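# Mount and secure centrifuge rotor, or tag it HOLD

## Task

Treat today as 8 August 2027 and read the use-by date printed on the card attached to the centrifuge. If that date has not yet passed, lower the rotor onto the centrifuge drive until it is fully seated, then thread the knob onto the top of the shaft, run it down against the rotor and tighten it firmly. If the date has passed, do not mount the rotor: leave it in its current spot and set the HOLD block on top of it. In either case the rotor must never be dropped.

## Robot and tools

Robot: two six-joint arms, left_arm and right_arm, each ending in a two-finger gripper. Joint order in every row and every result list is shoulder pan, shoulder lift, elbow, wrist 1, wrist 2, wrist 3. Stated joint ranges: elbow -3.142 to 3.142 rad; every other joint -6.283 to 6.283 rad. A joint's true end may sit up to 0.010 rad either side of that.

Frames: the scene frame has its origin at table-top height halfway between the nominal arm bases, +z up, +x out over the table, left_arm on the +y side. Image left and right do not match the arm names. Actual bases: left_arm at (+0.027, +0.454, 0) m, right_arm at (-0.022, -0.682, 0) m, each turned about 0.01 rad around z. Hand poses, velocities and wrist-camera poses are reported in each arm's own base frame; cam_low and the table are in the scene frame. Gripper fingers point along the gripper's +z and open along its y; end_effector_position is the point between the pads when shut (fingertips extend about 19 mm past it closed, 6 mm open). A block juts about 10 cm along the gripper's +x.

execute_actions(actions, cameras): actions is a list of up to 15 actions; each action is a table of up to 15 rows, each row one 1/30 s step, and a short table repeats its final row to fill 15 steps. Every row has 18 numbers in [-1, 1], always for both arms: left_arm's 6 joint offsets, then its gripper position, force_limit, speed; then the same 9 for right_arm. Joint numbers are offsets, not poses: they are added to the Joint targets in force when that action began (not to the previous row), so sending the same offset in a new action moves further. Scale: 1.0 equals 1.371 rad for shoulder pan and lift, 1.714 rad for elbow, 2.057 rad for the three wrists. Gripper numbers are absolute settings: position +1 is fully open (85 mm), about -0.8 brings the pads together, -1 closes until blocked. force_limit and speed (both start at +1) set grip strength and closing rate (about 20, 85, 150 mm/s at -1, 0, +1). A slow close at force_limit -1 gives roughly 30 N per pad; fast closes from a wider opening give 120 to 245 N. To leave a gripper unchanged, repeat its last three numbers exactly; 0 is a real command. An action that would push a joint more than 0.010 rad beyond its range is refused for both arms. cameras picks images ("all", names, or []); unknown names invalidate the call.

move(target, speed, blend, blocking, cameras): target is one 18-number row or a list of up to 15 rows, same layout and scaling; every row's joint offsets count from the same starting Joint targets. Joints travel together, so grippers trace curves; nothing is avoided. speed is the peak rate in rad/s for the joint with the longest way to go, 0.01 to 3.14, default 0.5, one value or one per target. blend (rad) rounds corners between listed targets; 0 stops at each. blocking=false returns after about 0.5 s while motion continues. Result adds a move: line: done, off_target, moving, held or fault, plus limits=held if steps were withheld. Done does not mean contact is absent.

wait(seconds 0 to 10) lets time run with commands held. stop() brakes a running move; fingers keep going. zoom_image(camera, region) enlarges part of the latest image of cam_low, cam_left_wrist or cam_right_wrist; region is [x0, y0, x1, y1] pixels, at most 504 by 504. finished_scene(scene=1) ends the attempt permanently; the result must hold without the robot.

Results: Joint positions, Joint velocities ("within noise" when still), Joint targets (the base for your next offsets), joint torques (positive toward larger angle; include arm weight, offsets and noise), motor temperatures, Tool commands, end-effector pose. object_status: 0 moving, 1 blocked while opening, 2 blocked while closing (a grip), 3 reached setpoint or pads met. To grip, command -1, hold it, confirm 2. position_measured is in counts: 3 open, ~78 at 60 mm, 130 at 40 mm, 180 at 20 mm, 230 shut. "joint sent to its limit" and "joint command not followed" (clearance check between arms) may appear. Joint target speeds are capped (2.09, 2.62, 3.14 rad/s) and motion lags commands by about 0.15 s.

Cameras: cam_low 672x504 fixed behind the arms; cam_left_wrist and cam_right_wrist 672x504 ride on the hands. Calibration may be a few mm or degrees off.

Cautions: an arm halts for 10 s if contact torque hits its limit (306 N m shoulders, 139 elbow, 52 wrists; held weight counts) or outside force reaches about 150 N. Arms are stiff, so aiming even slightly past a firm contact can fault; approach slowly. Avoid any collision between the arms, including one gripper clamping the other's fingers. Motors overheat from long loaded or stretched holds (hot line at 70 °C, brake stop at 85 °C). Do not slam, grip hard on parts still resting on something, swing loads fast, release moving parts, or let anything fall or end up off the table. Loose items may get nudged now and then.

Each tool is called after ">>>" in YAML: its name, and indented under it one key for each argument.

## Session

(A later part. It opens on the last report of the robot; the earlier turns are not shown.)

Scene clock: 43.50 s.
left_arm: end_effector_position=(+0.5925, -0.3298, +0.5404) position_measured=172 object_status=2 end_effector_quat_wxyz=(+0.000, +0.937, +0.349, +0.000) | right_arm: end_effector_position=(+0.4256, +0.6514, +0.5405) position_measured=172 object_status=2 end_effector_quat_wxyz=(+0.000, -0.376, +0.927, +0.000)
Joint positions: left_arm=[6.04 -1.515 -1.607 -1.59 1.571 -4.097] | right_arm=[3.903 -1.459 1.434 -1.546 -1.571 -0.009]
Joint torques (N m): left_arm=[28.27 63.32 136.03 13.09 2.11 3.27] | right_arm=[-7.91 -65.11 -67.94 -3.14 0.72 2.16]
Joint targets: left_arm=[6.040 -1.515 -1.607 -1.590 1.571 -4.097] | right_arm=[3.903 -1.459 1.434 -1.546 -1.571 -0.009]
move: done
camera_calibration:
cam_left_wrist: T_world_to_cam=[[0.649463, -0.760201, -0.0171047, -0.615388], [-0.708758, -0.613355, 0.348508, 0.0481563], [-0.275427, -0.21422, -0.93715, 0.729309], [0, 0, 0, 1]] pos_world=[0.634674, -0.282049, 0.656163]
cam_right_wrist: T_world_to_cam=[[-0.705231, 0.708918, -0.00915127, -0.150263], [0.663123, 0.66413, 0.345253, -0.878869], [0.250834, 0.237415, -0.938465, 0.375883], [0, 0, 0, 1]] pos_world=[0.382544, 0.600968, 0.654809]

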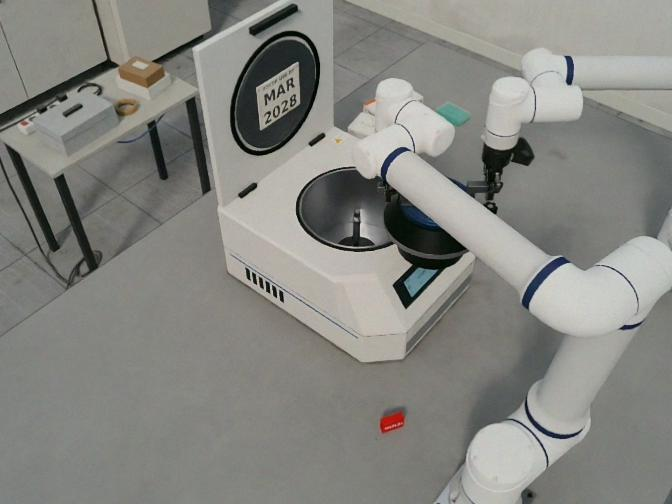

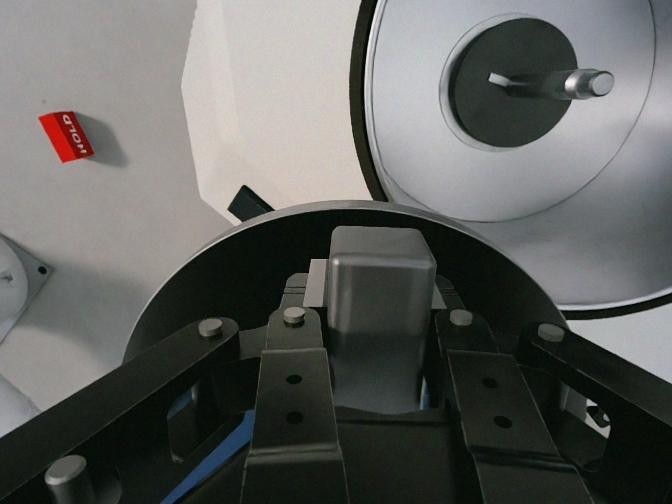

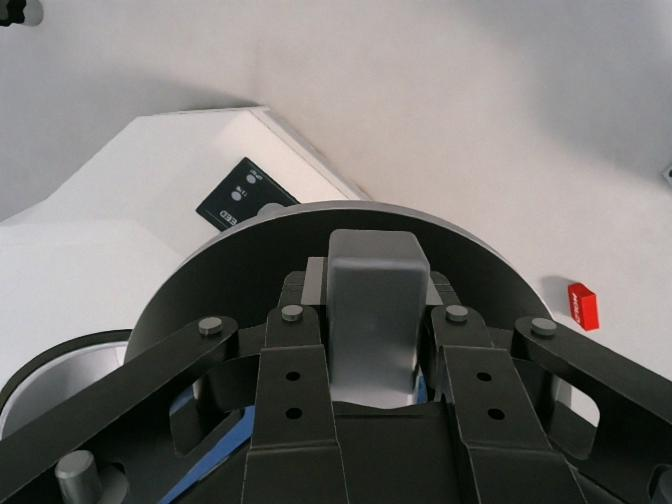

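>>> move:
  target: [0.01,-0.1227,0.1011,-0.0026,0,0.0558,-0.97,1,-1,-0.0465,0.0748,-0.0699,0.0085,0,0.0179,-0.97,1,-1]
  speed: 0.2
  cameras: ["all"]

>>> zoom_image:
  camera: "cam_left_wrist"
  region: [400, 50, 672, 254]

>>> zoom_image:
  camera: "cam_low"
  region: [280, 130, 500, 290]

Scene clock: 46.23 s.
left_arm: end_effector_position=(+0.6975, -0.3450, +0.5402) position_measured=172 object_status=2 end_effector_quat_wxyz=(+0.000, +0.954, +0.301, +0.000) | right_arm: end_effector_position=(+0.5136, +0.6626, +0.5401) position_measured=172 object_status=2 end_effector_quat_wxyz=(+0.000, -0.329, +0.944, +0.000)
Joint positions: left_arm=[6.054 -1.683 -1.434 -1.596 1.571 -3.982] | right_arm=[3.84 -1.356 1.314 -1.529 -1.571 0.028]
Joint torques (N m): left_arm=[21.76 91.84 139.02 10.09 1.45 2.63] | right_arm=[-7.83 -70.18 -68.84 -3.66 0.46 1.99]
Joint targets: left_arm=[6.054 -1.683 -1.434 -1.596 1.571 -3.982] | right_arm=[3.839 -1.356 1.314 -1.529 -1.571 0.028]
move: done
camera_calibration:
cam_left_wrist: T_world_to_cam=[[0.569418, -0.821865, -0.0173553, -0.660524], [-0.766932, -0.538721, 0.348705, 0.179474], [-0.295938, -0.185248, -0.937072, 0.77914], [0, 0, 0, 1]] pos_world=[0.744336, -0.301841, 0.656063]
cam_right_wrist: T_world_to_cam=[[-0.630489, 0.776144, -0.00913201, -0.179127], [0.726522, 0.594238, 0.345032, -0.930766], [0.273221, 0.210904, -0.938546, 0.35683], [0, 0, 0, 1]] pos_world=[0.46579, 0.616868, 0.65441]

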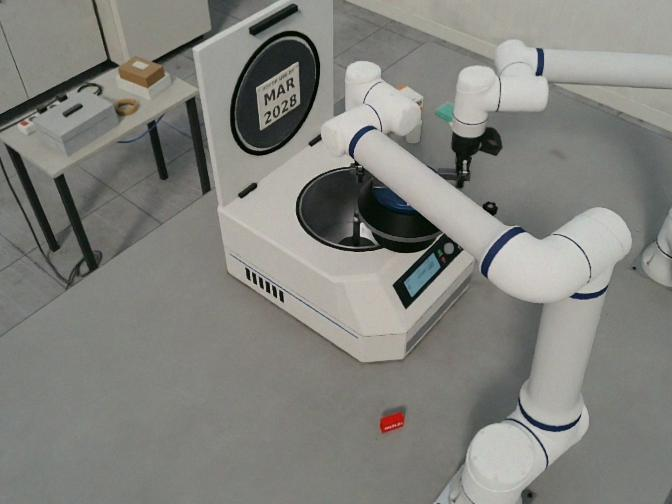

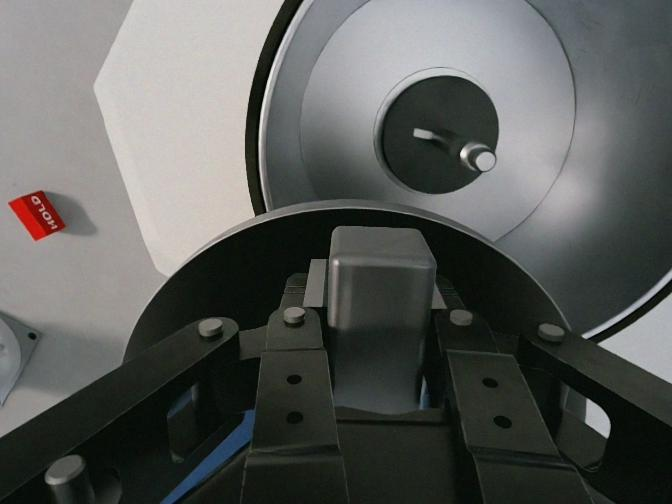

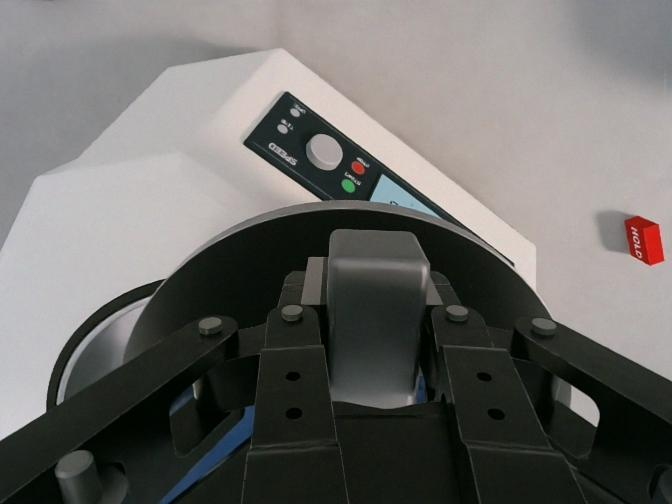

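Scaled by 1.853.

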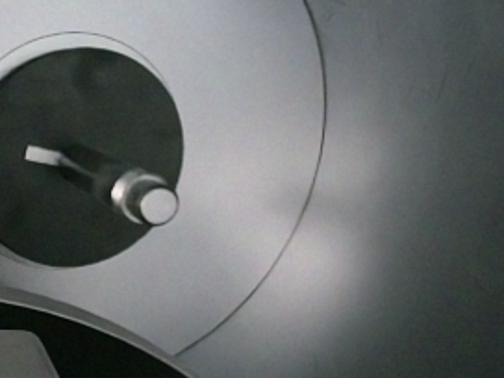

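Scaled by 2.291.

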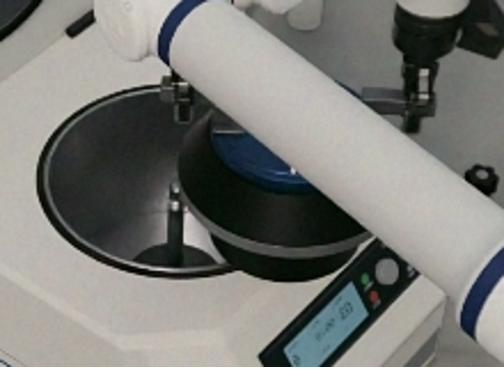

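>>> move:
  target:
    - [0.0067,-0.126,0.1222,-0.0176,0,0.0535,-0.97,1,-1,-0.0396,0.0846,-0.0875,0.0166,0,0.0225,-0.97,1,-1]
    - [0.0085,-0.2589,0.2705,-0.0526,0,0.1038,-0.97,1,-1,-0.0734,0.1731,-0.1873,0.0408,0,0.049,-0.97,1,-1]
  speed: 0.2
  blend: 0.02
  cameras: ["all"]

>>> zoom_image:
  camera: "cam_low"
  region: [280, 130, 460, 270]

Scene clock: 51.17 s.
left_arm: end_effector_position=(+0.9001, -0.3808, +0.5400) position_measured=172 object_status=2 end_effector_quat_wxyz=(+0.000, +0.979, +0.203, +0.000) | right_arm: end_effector_position=(+0.6881, +0.6827, +0.5400) position_measured=172 object_status=2 end_effector_quat_wxyz=(+0.000, -0.232, +0.973, +0.000)
Joint positions: left_arm=[6.066 -2.038 -0.97 -1.704 1.571 -3.769] | right_arm=[3.739 -1.119 0.993 -1.445 -1.571 0.129]
Joint torques (N m): left_arm=[96.17 104.97 153.65 22.89 9.07 2.08] | right_arm=[15.28 -108.77 -56.52 24.48 2.88 2.2]
Joint targets: left_arm=[6.066 -2.038 -0.970 -1.704 1.571 -3.769] | right_arm=[3.739 -1.119 0.993 -1.445 -1.571 0.129]
move: done
camera_calibration:
cam_left_wrist: T_world_to_cam=[[0.393058, -0.919356, -0.0170133, -0.683856], [-0.859527, -0.373926, 0.348414, 0.461986], [-0.326679, -0.122324, -0.937186, 0.88388], [0, 0, 0, 1]] pos_world=[0.954629, -0.34784, 0.655763]
cam_right_wrist: T_world_to_cam=[[-0.46243, 0.886607, -0.00926771, -0.27569], [0.830826, 0.436939, 0.34469, -1.03361], [0.309654, 0.151695, -0.938671, 0.32023], [0, 0, 0, 1]] pos_world=[0.632105, 0.647477, 0.654311]

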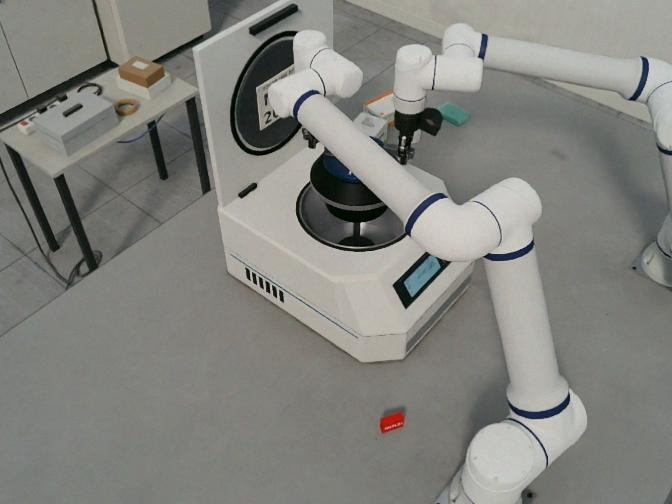

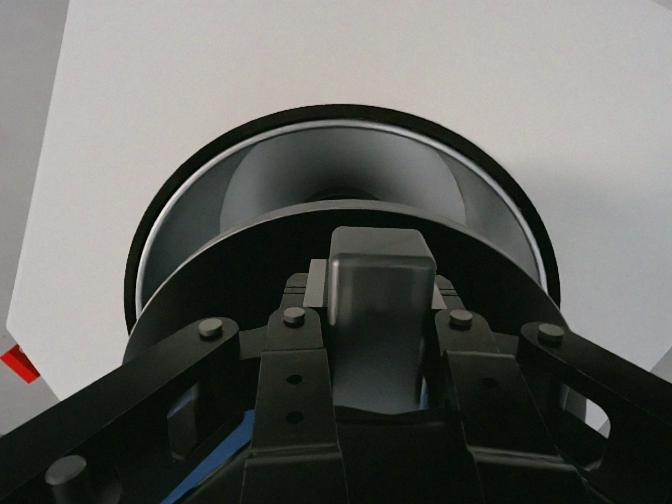

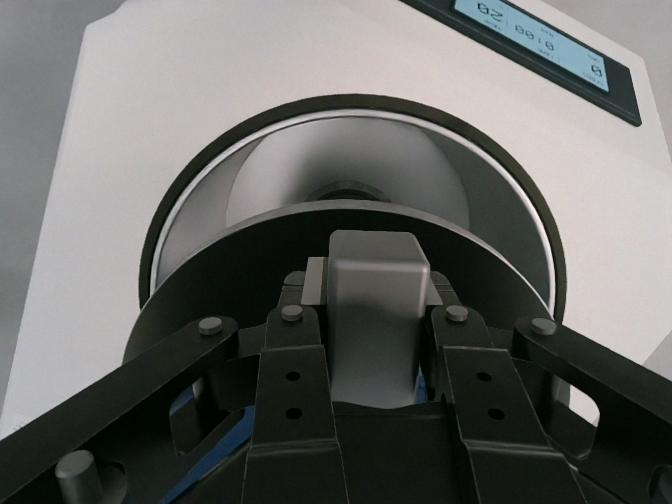

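Scaled by 2.800.

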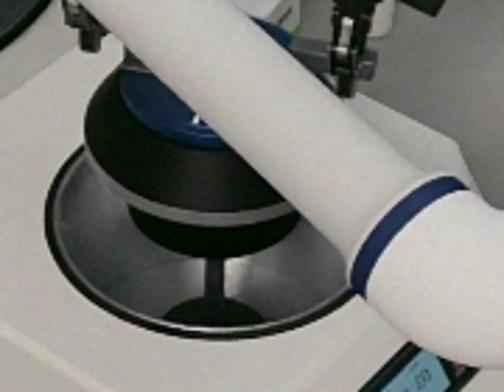

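>>> zoom_image:
  camera: "cam_left_wrist"
  region: [110, 90, 350, 330]

>>> zoom_image:
  camera: "cam_left_wrist"
  region: [340, 90, 580, 330]

>>> zoom_image:
  camera: "cam_right_wrist"
  region: [120, 80, 360, 320]

>>> zoom_image:
  camera: "cam_right_wrist"
  region: [340, 80, 580, 320]

Scaled by 2.100.

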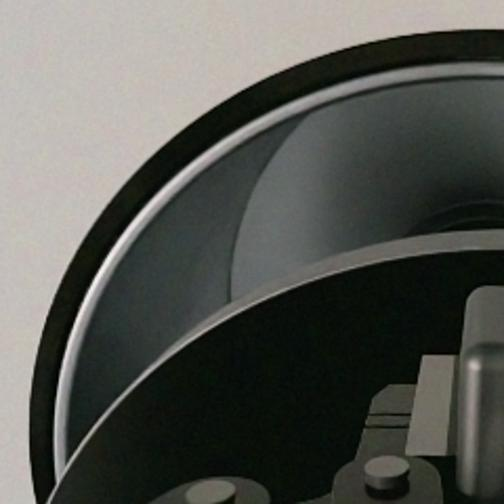

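Scaled by 2.100.

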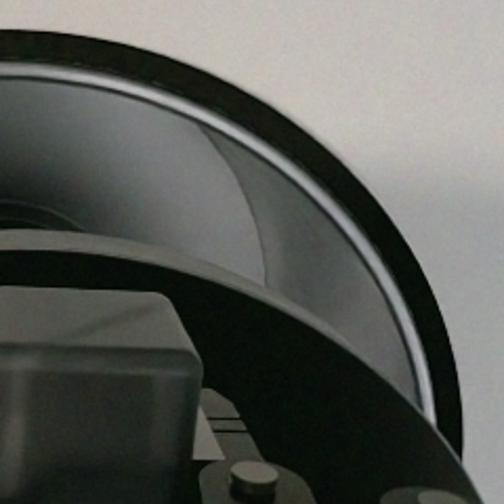

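Scaled by 2.100.

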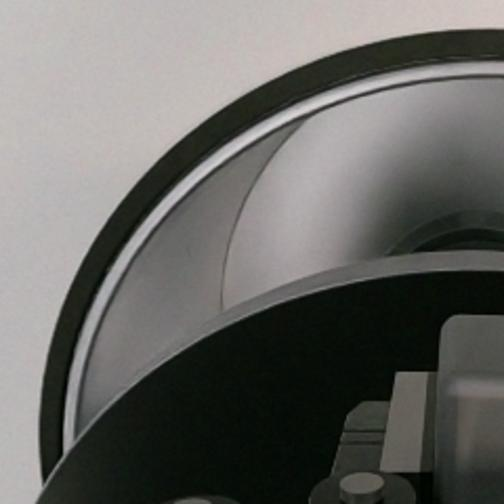

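Scaled by 2.100.

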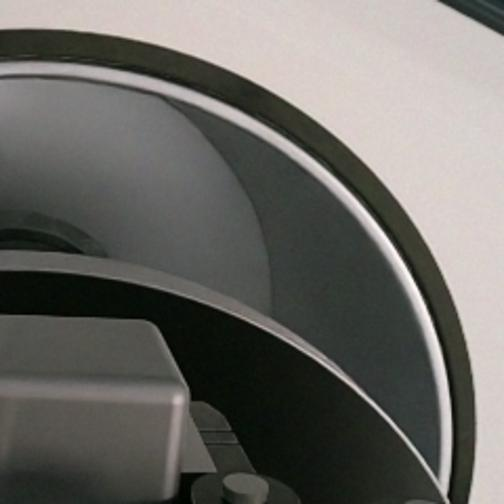

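>>> move:
  target: [0,0.0113,-0.0394,0.0251,0,0.0003,-0.97,1,-1,0.0023,-0.0042,0.0308,-0.0228,0,0.0017,-0.97,1,-1]
  speed: 0.08
  cameras: ["all"]

>>> zoom_image:
  camera: "cam_low"
  region: [290, 160, 420, 260]

>>> zoom_image:
  camera: "cam_left_wrist"
  region: [110, 90, 580, 340]

>>> zoom_image:
  camera: "cam_right_wrist"
  region: [110, 90, 580, 340]

Scene clock: 55.97 s.
left_arm: end_effector_position=(+0.8950, -0.3794, +0.5147) position_measured=172 object_status=2 end_effector_quat_wxyz=(+0.000, +0.979, +0.203, +0.000) | right_arm: end_effector_position=(+0.6856, +0.6846, +0.5149) position_measured=172 object_status=2 end_effector_quat_wxyz=(+0.000, -0.232, +0.973, +0.000)
Joint positions: left_arm=[6.066 -2.023 -1.037 -1.652 1.571 -3.768] | right_arm=[3.742 -1.124 1.046 -1.491 -1.571 0.133]
Joint torques (N m): left_arm=[-10.11 178.29 105.29 10.13 -1.77 2.48] | right_arm=[13.49 -108.1 -52.52 -20.6 2.41 2.31]
Joint targets: left_arm=[6.066 -2.023 -1.038 -1.652 1.571 -3.768] | right_arm=[3.742 -1.124 1.046 -1.492 -1.571 0.133]
move: done
camera_calibration:
cam_left_wrist: T_world_to_cam=[[0.392518, -0.919579, -0.0174124, -0.680401], [-0.859665, -0.373543, 0.348486, 0.467122], [-0.326965, -0.121818, -0.937152, 0.859087], [0, 0, 0, 1]] pos_world=[0.949529, -0.34654, 0.630463]
cam_right_wrist: T_world_to_cam=[[-0.462084, 0.886789, -0.00916481, -0.2793], [0.831051, 0.436602, 0.344577, -1.02353], [0.309569, 0.151607, -0.938713, 0.297309], [0, 0, 0, 1]] pos_world=[0.629504, 0.649479, 0.629212]

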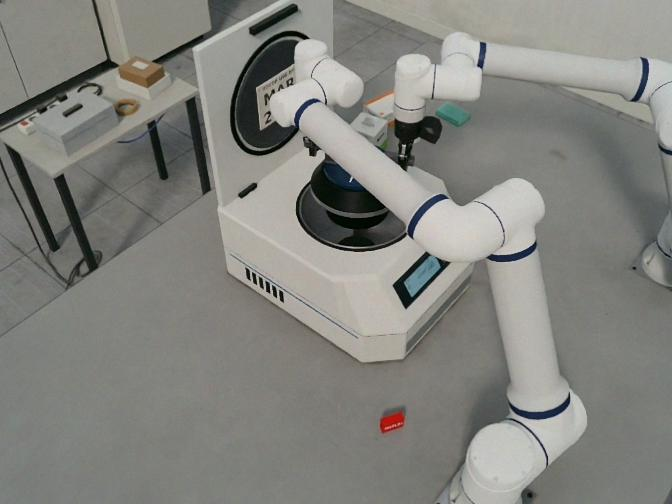

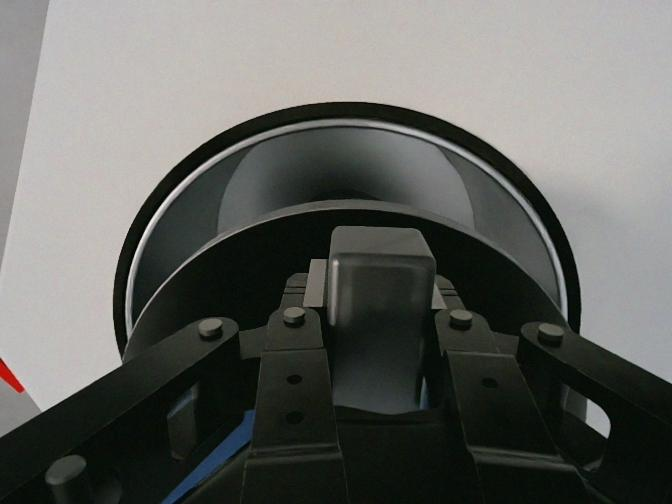

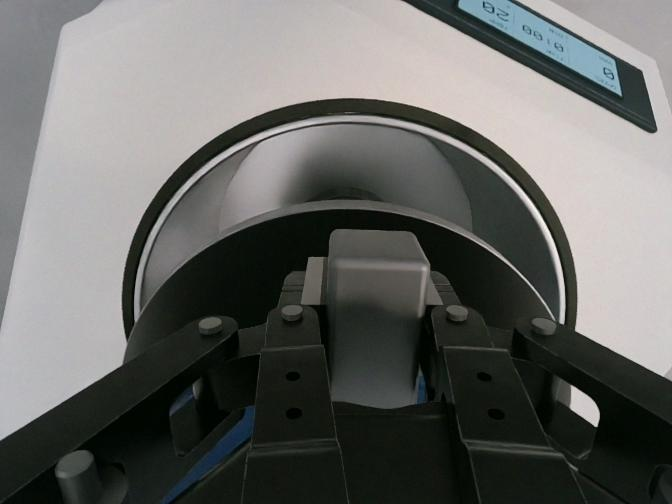

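Scaled by 3.877.

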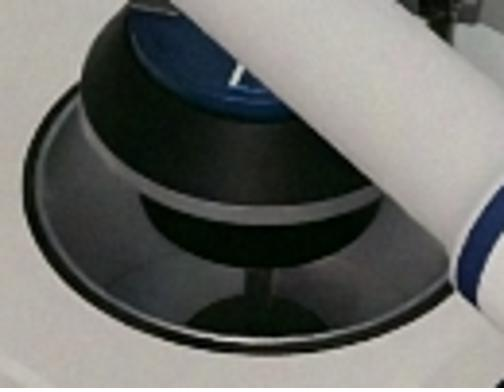

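Scaled by 1.072.

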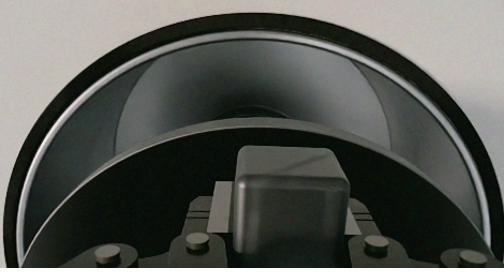

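Scaled by 1.072.

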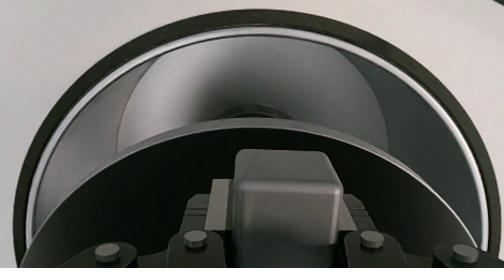

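>>> move:
  target: [0.0007,0.0056,-0.0371,0.0272,0,0.0005,-0.97,1,-1,0.0018,-0.0025,0.0337,-0.0264,0,0.0012,-0.97,1,-1]
  speed: 0.06
  cameras: ["all"]

>>> zoom_image:
  camera: "cam_low"
  region: [290, 160, 420, 260]

Scene clock: 59.37 s.
left_arm: end_effector_position=(+0.8928, -0.3781, +0.4849) position_measured=172 object_status=2 end_effector_quat_wxyz=(+0.000, +0.979, +0.203, +0.000) | right_arm: end_effector_position=(+0.6837, +0.6861, +0.4848) position_measured=172 object_status=2 end_effector_quat_wxyz=(+0.000, -0.232, +0.973, +0.000)
Joint positions: left_arm=[6.067 -2.015 -1.101 -1.596 1.571 -3.767] | right_arm=[3.744 -1.128 1.104 -1.546 -1.571 0.135]
Joint torques (N m): left_arm=[-15.36 180.12 96.29 6.44 -4.1 3.24] | right_arm=[9.11 -103.98 -57.91 -28.01 -1.51 2.24]
Joint targets: left_arm=[6.067 -2.015 -1.101 -1.596 1.571 -3.767] | right_arm=[3.744 -1.128 1.104 -1.546 -1.571 0.135]
move: done
camera_calibration:
cam_left_wrist: T_world_to_cam=[[0.392389, -0.919637, -0.017263, -0.678848], [-0.859714, -0.373364, 0.348556, 0.476167], [-0.326991, -0.121928, -0.937129, 0.830572], [0, 0, 0, 1]] pos_world=[0.947329, -0.34524, 0.600663]
cam_right_wrist: T_world_to_cam=[[-0.462041, 0.88681, -0.00929089, -0.281748], [0.831039, 0.436595, 0.344614, -1.01227], [0.309663, 0.151505, -0.938698, 0.269506], [0, 0, 0, 1]] pos_world=[0.627605, 0.650979, 0.599211]

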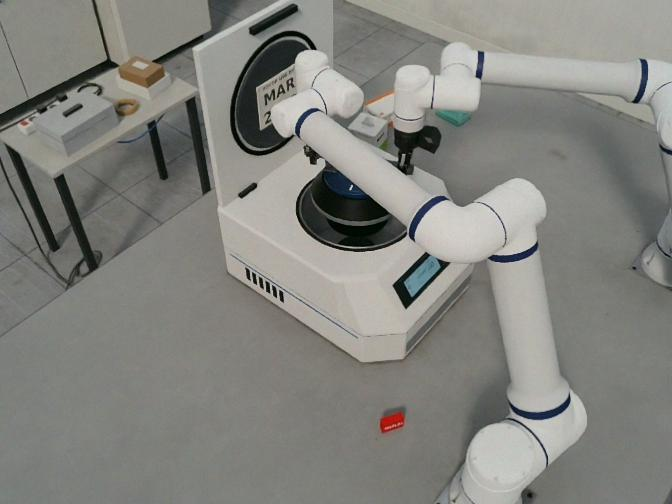

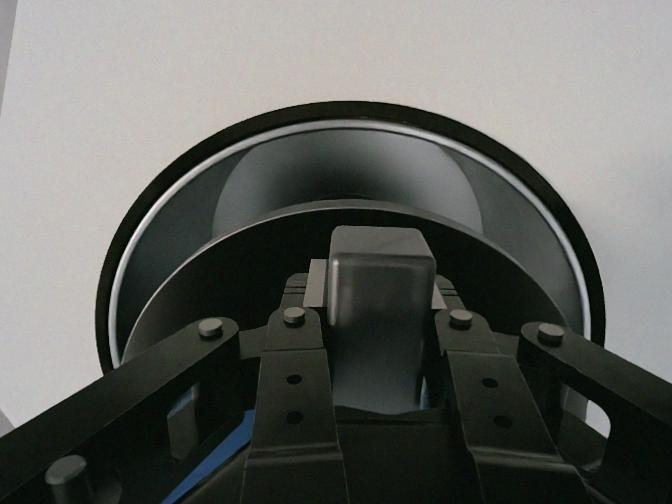

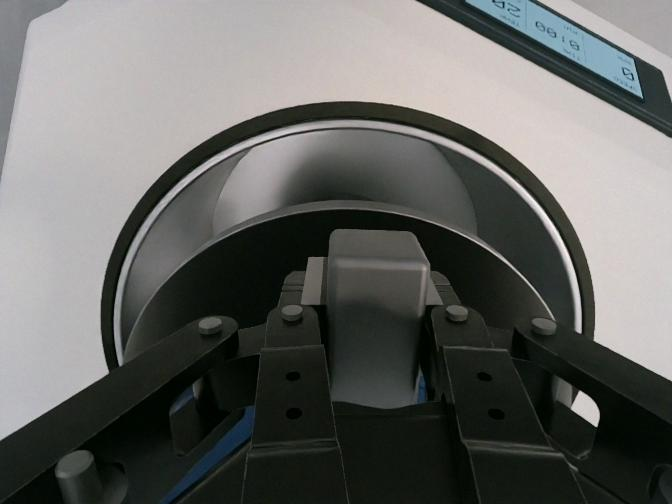

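Scaled by 3.877.

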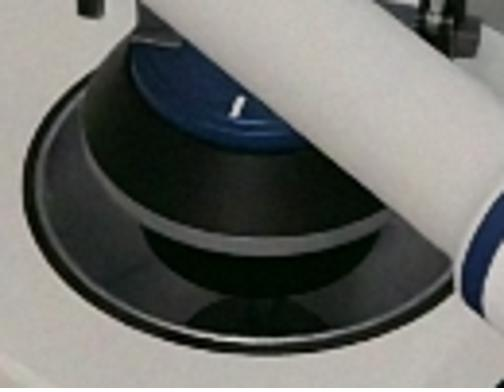

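>>> move:
  target: [0.001,0.0011,-0.0217,0.0174,0,0.0007,-0.97,1,-1,0.0009,0.0012,0.019,-0.0166,0,0.0006,-0.97,1,-1]
  speed: 0.04
  cameras: ["all"]

>>> zoom_image:
  camera: "cam_low"
  region: [290, 160, 420, 260]

Scene clock: 61.33 s.
left_arm: end_effector_position=(+0.8926, -0.3768, +0.4648) position_measured=172 object_status=2 end_effector_quat_wxyz=(+0.000, +0.979, +0.203, +0.000) | right_arm: end_effector_position=(+0.6836, +0.6876, +0.4648) position_measured=172 object_status=2 end_effector_quat_wxyz=(+0.000, -0.232, +0.973, +0.000)
Joint positions: left_arm=[6.068 -2.014 -1.138 -1.561 1.571 -3.766] | right_arm=[3.746 -1.126 1.136 -1.58 -1.571 0.136]
Joint torques (N m): left_arm=[-22.28 183.39 104.44 5.42 -4.36 2.37] | right_arm=[2.93 -76.48 -57.06 -33.55 -1.51 2.28]
Joint targets: left_arm=[6.068 -2.014 -1.138 -1.561 1.571 -3.765] | right_arm=[3.746 -1.126 1.136 -1.580 -1.571 0.136]
move: done
camera_calibration:
cam_left_wrist: T_world_to_cam=[[0.392344, -0.919654, -0.0173853, -0.677722], [-0.859699, -0.373356, 0.348602, 0.483486], [-0.327084, -0.121826, -0.93711, 0.811953], [0, 0, 0, 1]] pos_world=[0.947129, -0.34384, 0.580563]
cam_right_wrist: T_world_to_cam=[[-0.462057, 0.886802, -0.0092467, -0.283186], [0.831076, 0.436613, 0.344503, -1.00596], [0.309543, 0.151495, -0.93874, 0.250626], [0, 0, 0, 1]] pos_world=[0.627604, 0.652378, 0.579212]

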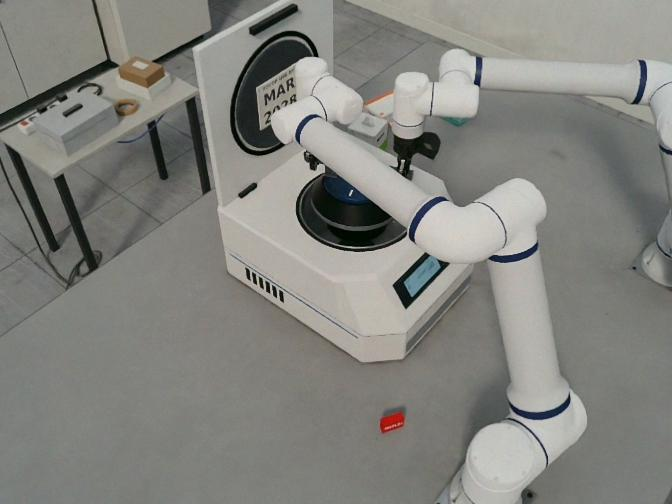

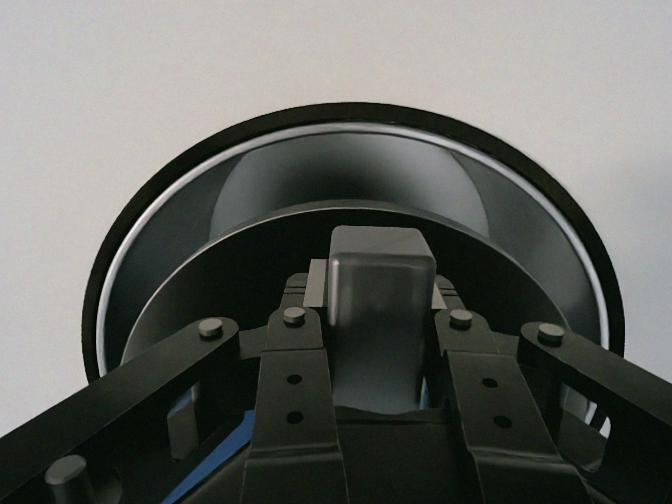

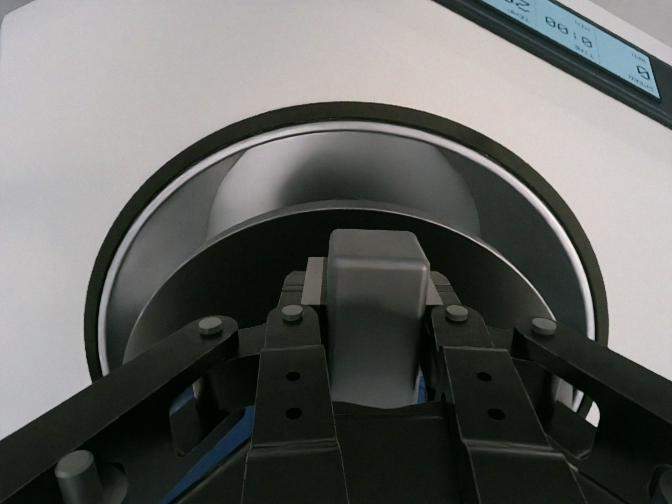

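Scaled by 3.877.

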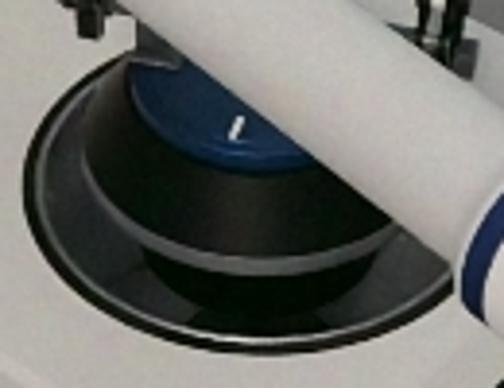

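>>> move:
  target: [0,-0.0002,-0.0059,0.0051,0,0,-0.97,1,-1,0,0.0002,0.0059,-0.005,0,0,-0.97,1,-1]
  speed: 0.03

Scene clock: 62.63 s.
left_arm: end_effector_position=(+0.8927, -0.3768, +0.4589) position_measured=172 object_status=2 end_effector_quat_wxyz=(+0.000, +0.979, +0.203, +0.000) | right_arm: end_effector_position=(+0.6837, +0.6876, +0.4588) position_measured=172 object_status=2 end_effector_quat_wxyz=(+0.000, -0.232, +0.973, +0.000)
Joint positions: left_arm=[6.068 -2.014 -1.148 -1.55 1.571 -3.765] | right_arm=[3.746 -1.126 1.146 -1.59 -1.571 0.136]
Joint torques (N m): left_arm=[-22.48 159.74 105.86 6.09 -3.98 2.37] | right_arm=[-7.82 -69.8 -55.08 -33.64 -1.62 1.89]
Joint targets: left_arm=[6.068 -2.014 -1.149 -1.550 1.571 -3.765] | right_arm=[3.746 -1.126 1.146 -1.590 -1.571 0.136]
move: done

>>> move:
  target: [0,-0.0002,-0.0059,0.0051,0,0,-0.97,1,-1,0,0.0002,0.0059,-0.005,0,0,-0.97,1,-1]
  speed: 0.03
  cameras: ["all"]

>>> zoom_image:
  camera: "cam_low"
  region: [290, 160, 420, 260]

Scene clock: 63.53 s.
left_arm: end_effector_position=(+0.8927, -0.3768, +0.4529) position_measured=172 object_status=2 end_effector_quat_wxyz=(+0.000, +0.979, +0.203, +0.000) | right_arm: end_effector_position=(+0.6837, +0.6876, +0.4528) position_measured=172 object_status=2 end_effector_quat_wxyz=(-0.001, -0.232, +0.973, +0.000)
Joint positions: left_arm=[6.068 -2.014 -1.159 -1.54 1.571 -3.765] | right_arm=[3.746 -1.126 1.156 -1.6 -1.571 0.136]
Joint torques (N m): left_arm=[-24.17 160.27 106.28 7.19 -3.47 2.16] | right_arm=[-14.72 -69.04 -54.85 -33.53 -1.6 1.86]
Joint targets: left_arm=[6.068 -2.014 -1.159 -1.540 1.571 -3.765] | right_arm=[3.746 -1.126 1.157 -1.601 -1.571 0.136]
move: done
camera_calibration:
cam_left_wrist: T_world_to_cam=[[0.392271, -0.91969, -0.0171294, -0.678148], [-0.859848, -0.373235, 0.348364, 0.488], [-0.326781, -0.121924, -0.937203, 0.800554], [0, 0, 0, 1]] pos_world=[0.947229, -0.34394, 0.568663]
cam_right_wrist: T_world_to_cam=[[-0.462095, 0.886782, -0.00925929, -0.283254], [0.83112, 0.436684, 0.344306, -1.00176], [0.309368, 0.151406, -0.938812, 0.239477], [0, 0, 0, 1]] pos_world=[0.627604, 0.652378, 0.567113]

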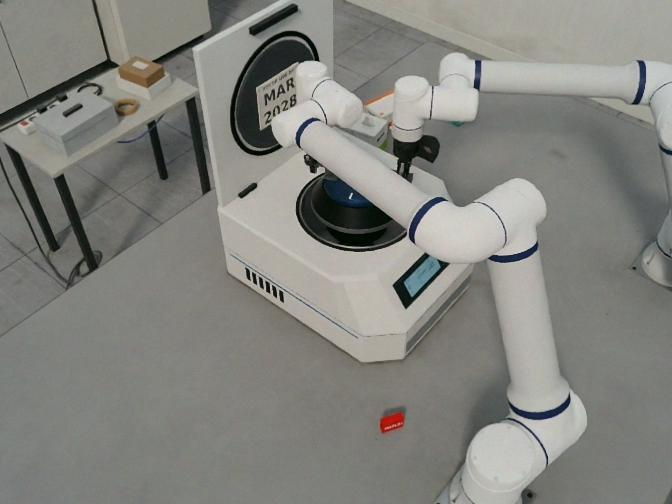

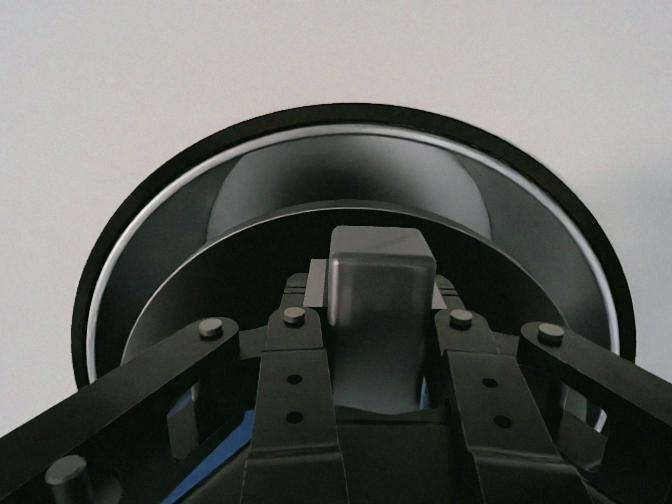

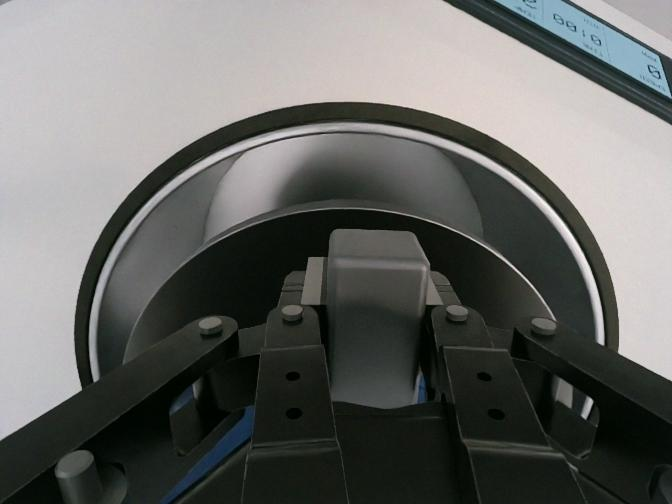

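Scaled by 3.877.

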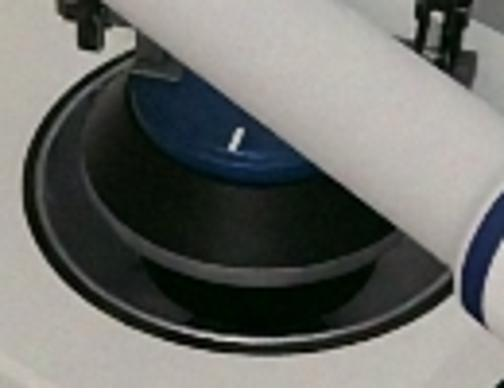

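>>> move:
  target: [0,-0.0006,-0.0095,0.0083,0,0,-0.97,1,-1,0,0.0006,0.0095,-0.0083,0,0,-0.97,1,-1]
  speed: 0.03

>>> move:
  target: [0,-0.0007,-0.0093,0.0083,0,0,-0.97,1,-1,0,0.0007,0.0093,-0.0083,0,0,-0.97,1,-1]
  speed: 0.03
  cameras: ["all"]

>>> zoom_image:
  camera: "cam_low"
  region: [290, 160, 420, 260]

Scene clock: 64.73 s.
left_arm: end_effector_position=(+0.8928, -0.3768, +0.4429) position_measured=172 object_status=2 end_effector_quat_wxyz=(+0.000, +0.979, +0.203, +0.000) | right_arm: end_effector_position=(+0.6837, +0.6876, +0.4428) position_measured=172 object_status=2 end_effector_quat_wxyz=(-0.001, -0.232, +0.973, +0.000)
Joint positions: left_arm=[6.068 -2.015 -1.175 -1.523 1.571 -3.765] | right_arm=[3.746 -1.125 1.173 -1.618 -1.571 0.136]
Joint torques (N m): left_arm=[-23.49 163.06 106.88 6.52 -4.39 1.09] | right_arm=[-19.32 -66.35 -54.56 -34.57 -1.48 1.6]
Joint targets: left_arm=[6.068 -2.015 -1.175 -1.522 1.571 -3.765] | right_arm=[3.746 -1.125 1.173 -1.618 -1.571 0.136]
move: done

Scene clock: 65.60 s.
left_arm: end_effector_position=(+0.8928, -0.3768, +0.4331) position_measured=172 object_status=2 end_effector_quat_wxyz=(+0.000, +0.979, +0.203, +0.000) | right_arm: end_effector_position=(+0.6838, +0.6876, +0.4329) position_measured=172 object_status=2 end_effector_quat_wxyz=(+0.000, -0.232, +0.973, +0.000)
Joint positions: left_arm=[6.068 -2.016 -1.191 -1.506 1.571 -3.765] | right_arm=[3.746 -1.124 1.189 -1.635 -1.571 0.136]
Joint torques (N m): left_arm=[-22.54 164.46 108.19 5.34 -4.01 1.29] | right_arm=[-18.61 -64.17 -55.8 -35.84 -1.48 1.52]
Joint targets: left_arm=[6.068 -2.016 -1.191 -1.505 1.571 -3.765] | right_arm=[3.746 -1.124 1.189 -1.635 -1.571 0.136]
move: done
camera_calibration:
cam_left_wrist: T_world_to_cam=[[0.392285, -0.919685, -0.0170932, -0.678558], [-0.859875, -0.373247, 0.348284, 0.49505], [-0.326691, -0.121929, -0.937233, 0.781961], [0, 0, 0, 1]] pos_world=[0.947329, -0.34394, 0.548863]
cam_right_wrist: T_world_to_cam=[[-0.462028, 0.886816, -0.00932958, -0.283505], [0.83109, 0.436619, 0.344462, -0.995091], [0.309548, 0.151398, -0.938754, 0.220703], [0, 0, 0, 1]] pos_world=[0.627704, 0.652478, 0.547312]

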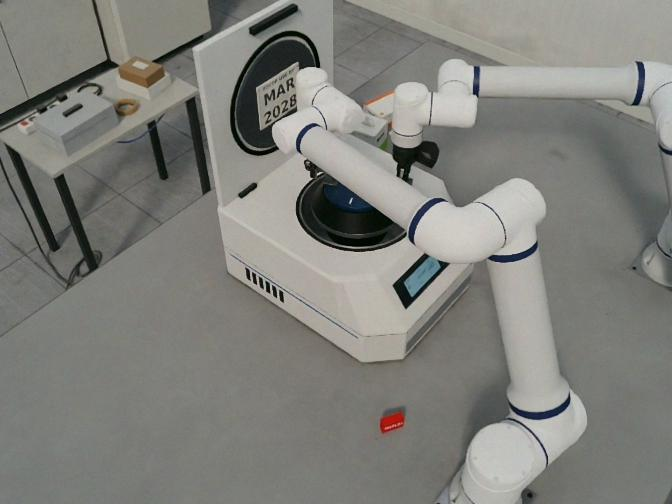

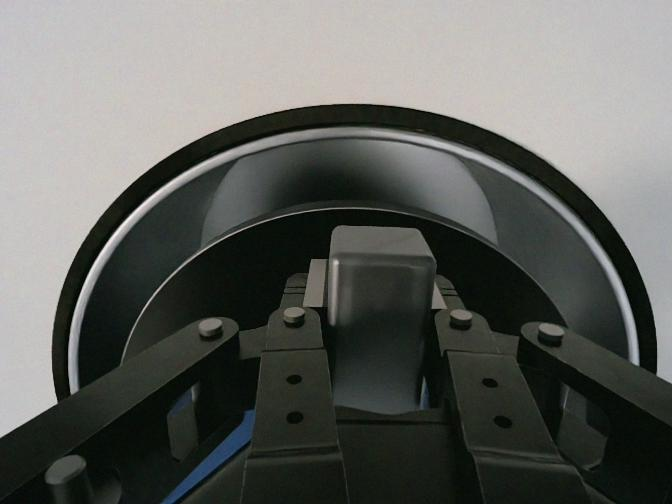

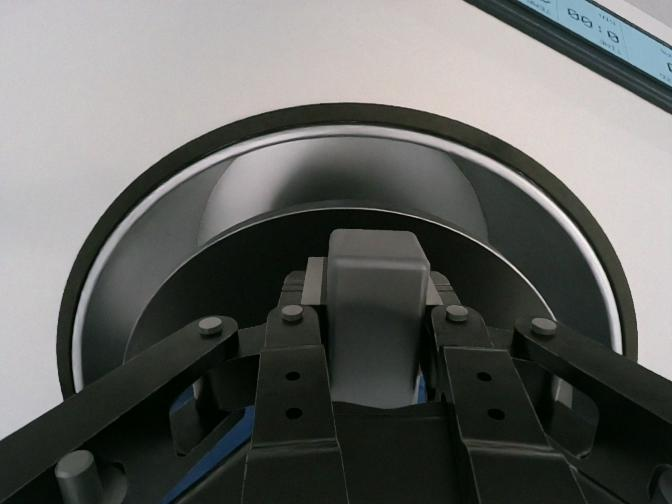

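Scaled by 3.877.

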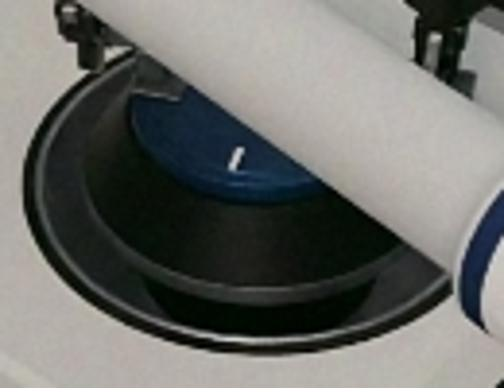

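>>> move:
  target: [0,-0.0014,-0.0127,0.0116,0,0,-0.97,1,-1,0,0.0014,0.0127,-0.0116,0,0,-0.97,1,-1]
  speed: 0.03

>>> move:
  target: [0,-0.0014,-0.0127,0.0116,0,0,-0.97,1,-1,0,0.0014,0.0127,-0.0116,0,0,-0.97,1,-1]
  speed: 0.03
  cameras: ["all"]

>>> zoom_image:
  camera: "cam_low"
  region: [290, 160, 420, 260]

Scene clock: 67.03 s.
left_arm: end_effector_position=(+0.8929, -0.3768, +0.4191) position_measured=172 object_status=2 end_effector_quat_wxyz=(+0.000, +0.979, +0.203, +0.000) | right_arm: end_effector_position=(+0.6838, +0.6877, +0.4190) position_measured=172 object_status=2 end_effector_quat_wxyz=(+0.000, -0.232, +0.973, +0.000)
Joint positions: left_arm=[6.068 -2.018 -1.213 -1.482 1.571 -3.765] | right_arm=[3.746 -1.122 1.21 -1.658 -1.571 0.136]
Joint torques (N m): left_arm=[-23.62 165.67 106.92 7.14 -4.51 0.47] | right_arm=[-19.51 -59.42 -55.21 -38.26 -1.39 1.33]
Joint targets: left_arm=[6.068 -2.018 -1.213 -1.482 1.571 -3.765] | right_arm=[3.746 -1.122 1.211 -1.659 -1.571 0.136]
move: done

Scene clock: 68.13 s.
left_arm: end_effector_position=(+0.8926, -0.3768, +0.4052) position_measured=172 object_status=2 end_effector_quat_wxyz=(+0.000, +0.979, +0.203, +0.000) | right_arm: end_effector_position=(+0.6836, +0.6875, +0.4050) position_measured=172 object_status=2 end_effector_quat_wxyz=(+0.000, -0.232, +0.973, +0.000)
Joint positions: left_arm=[6.068 -2.02 -1.234 -1.458 1.571 -3.765] | right_arm=[3.746 -1.12 1.232 -1.682 -1.571 0.136]
Joint torques (N m): left_arm=[-22.42 159.82 100.95 5.2 -4.13 -0.13] | right_arm=[-19.04 -64.61 -56.77 -38.04 -1.52 1.01]
Joint targets: left_arm=[6.068 -2.020 -1.234 -1.458 1.571 -3.765] | right_arm=[3.746 -1.120 1.232 -1.683 -1.571 0.136]
move: done
camera_calibration:
cam_left_wrist: T_world_to_cam=[[0.392338, -0.919667, -0.0168465, -0.679037], [-0.86, -0.373258, 0.347964, 0.504913], [-0.326299, -0.122032, -0.937356, 0.755417], [0, 0, 0, 1]] pos_world=[0.947129, -0.34384, 0.520964]
cam_right_wrist: T_world_to_cam=[[-0.462017, 0.886823, -0.00923479, -0.283742], [0.831021, 0.436535, 0.344733, -0.985236], [0.309749, 0.151598, -0.938655, 0.194201], [0, 0, 0, 1]] pos_world=[0.627505, 0.652279, 0.519311]

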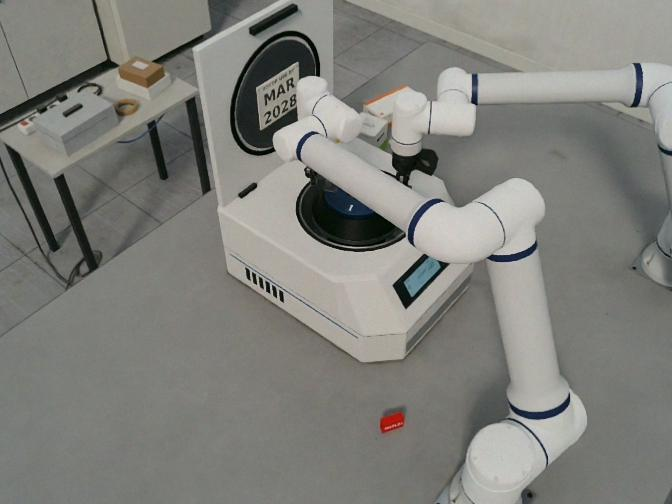

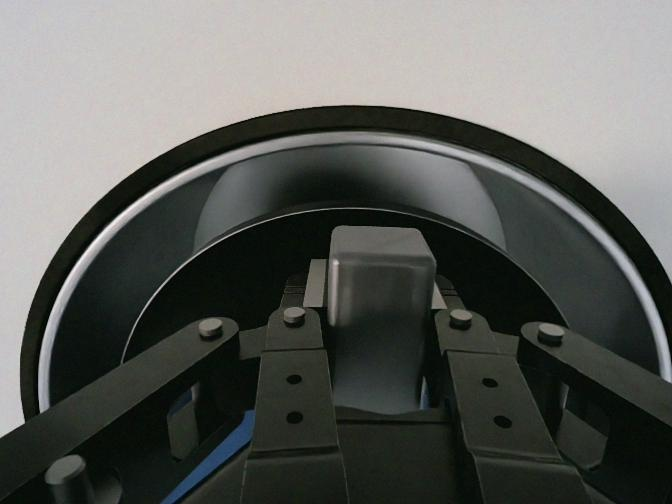

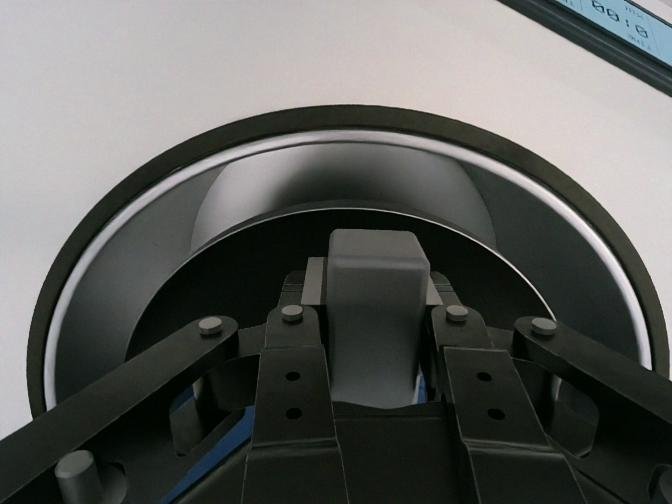

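Scaled by 3.877.

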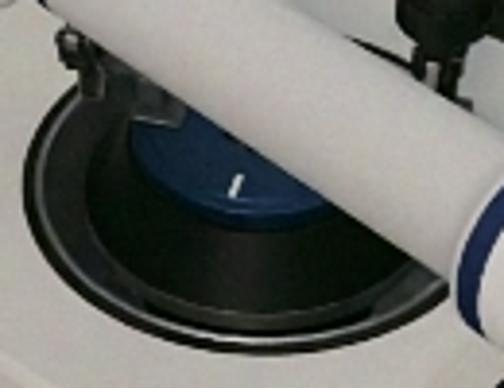

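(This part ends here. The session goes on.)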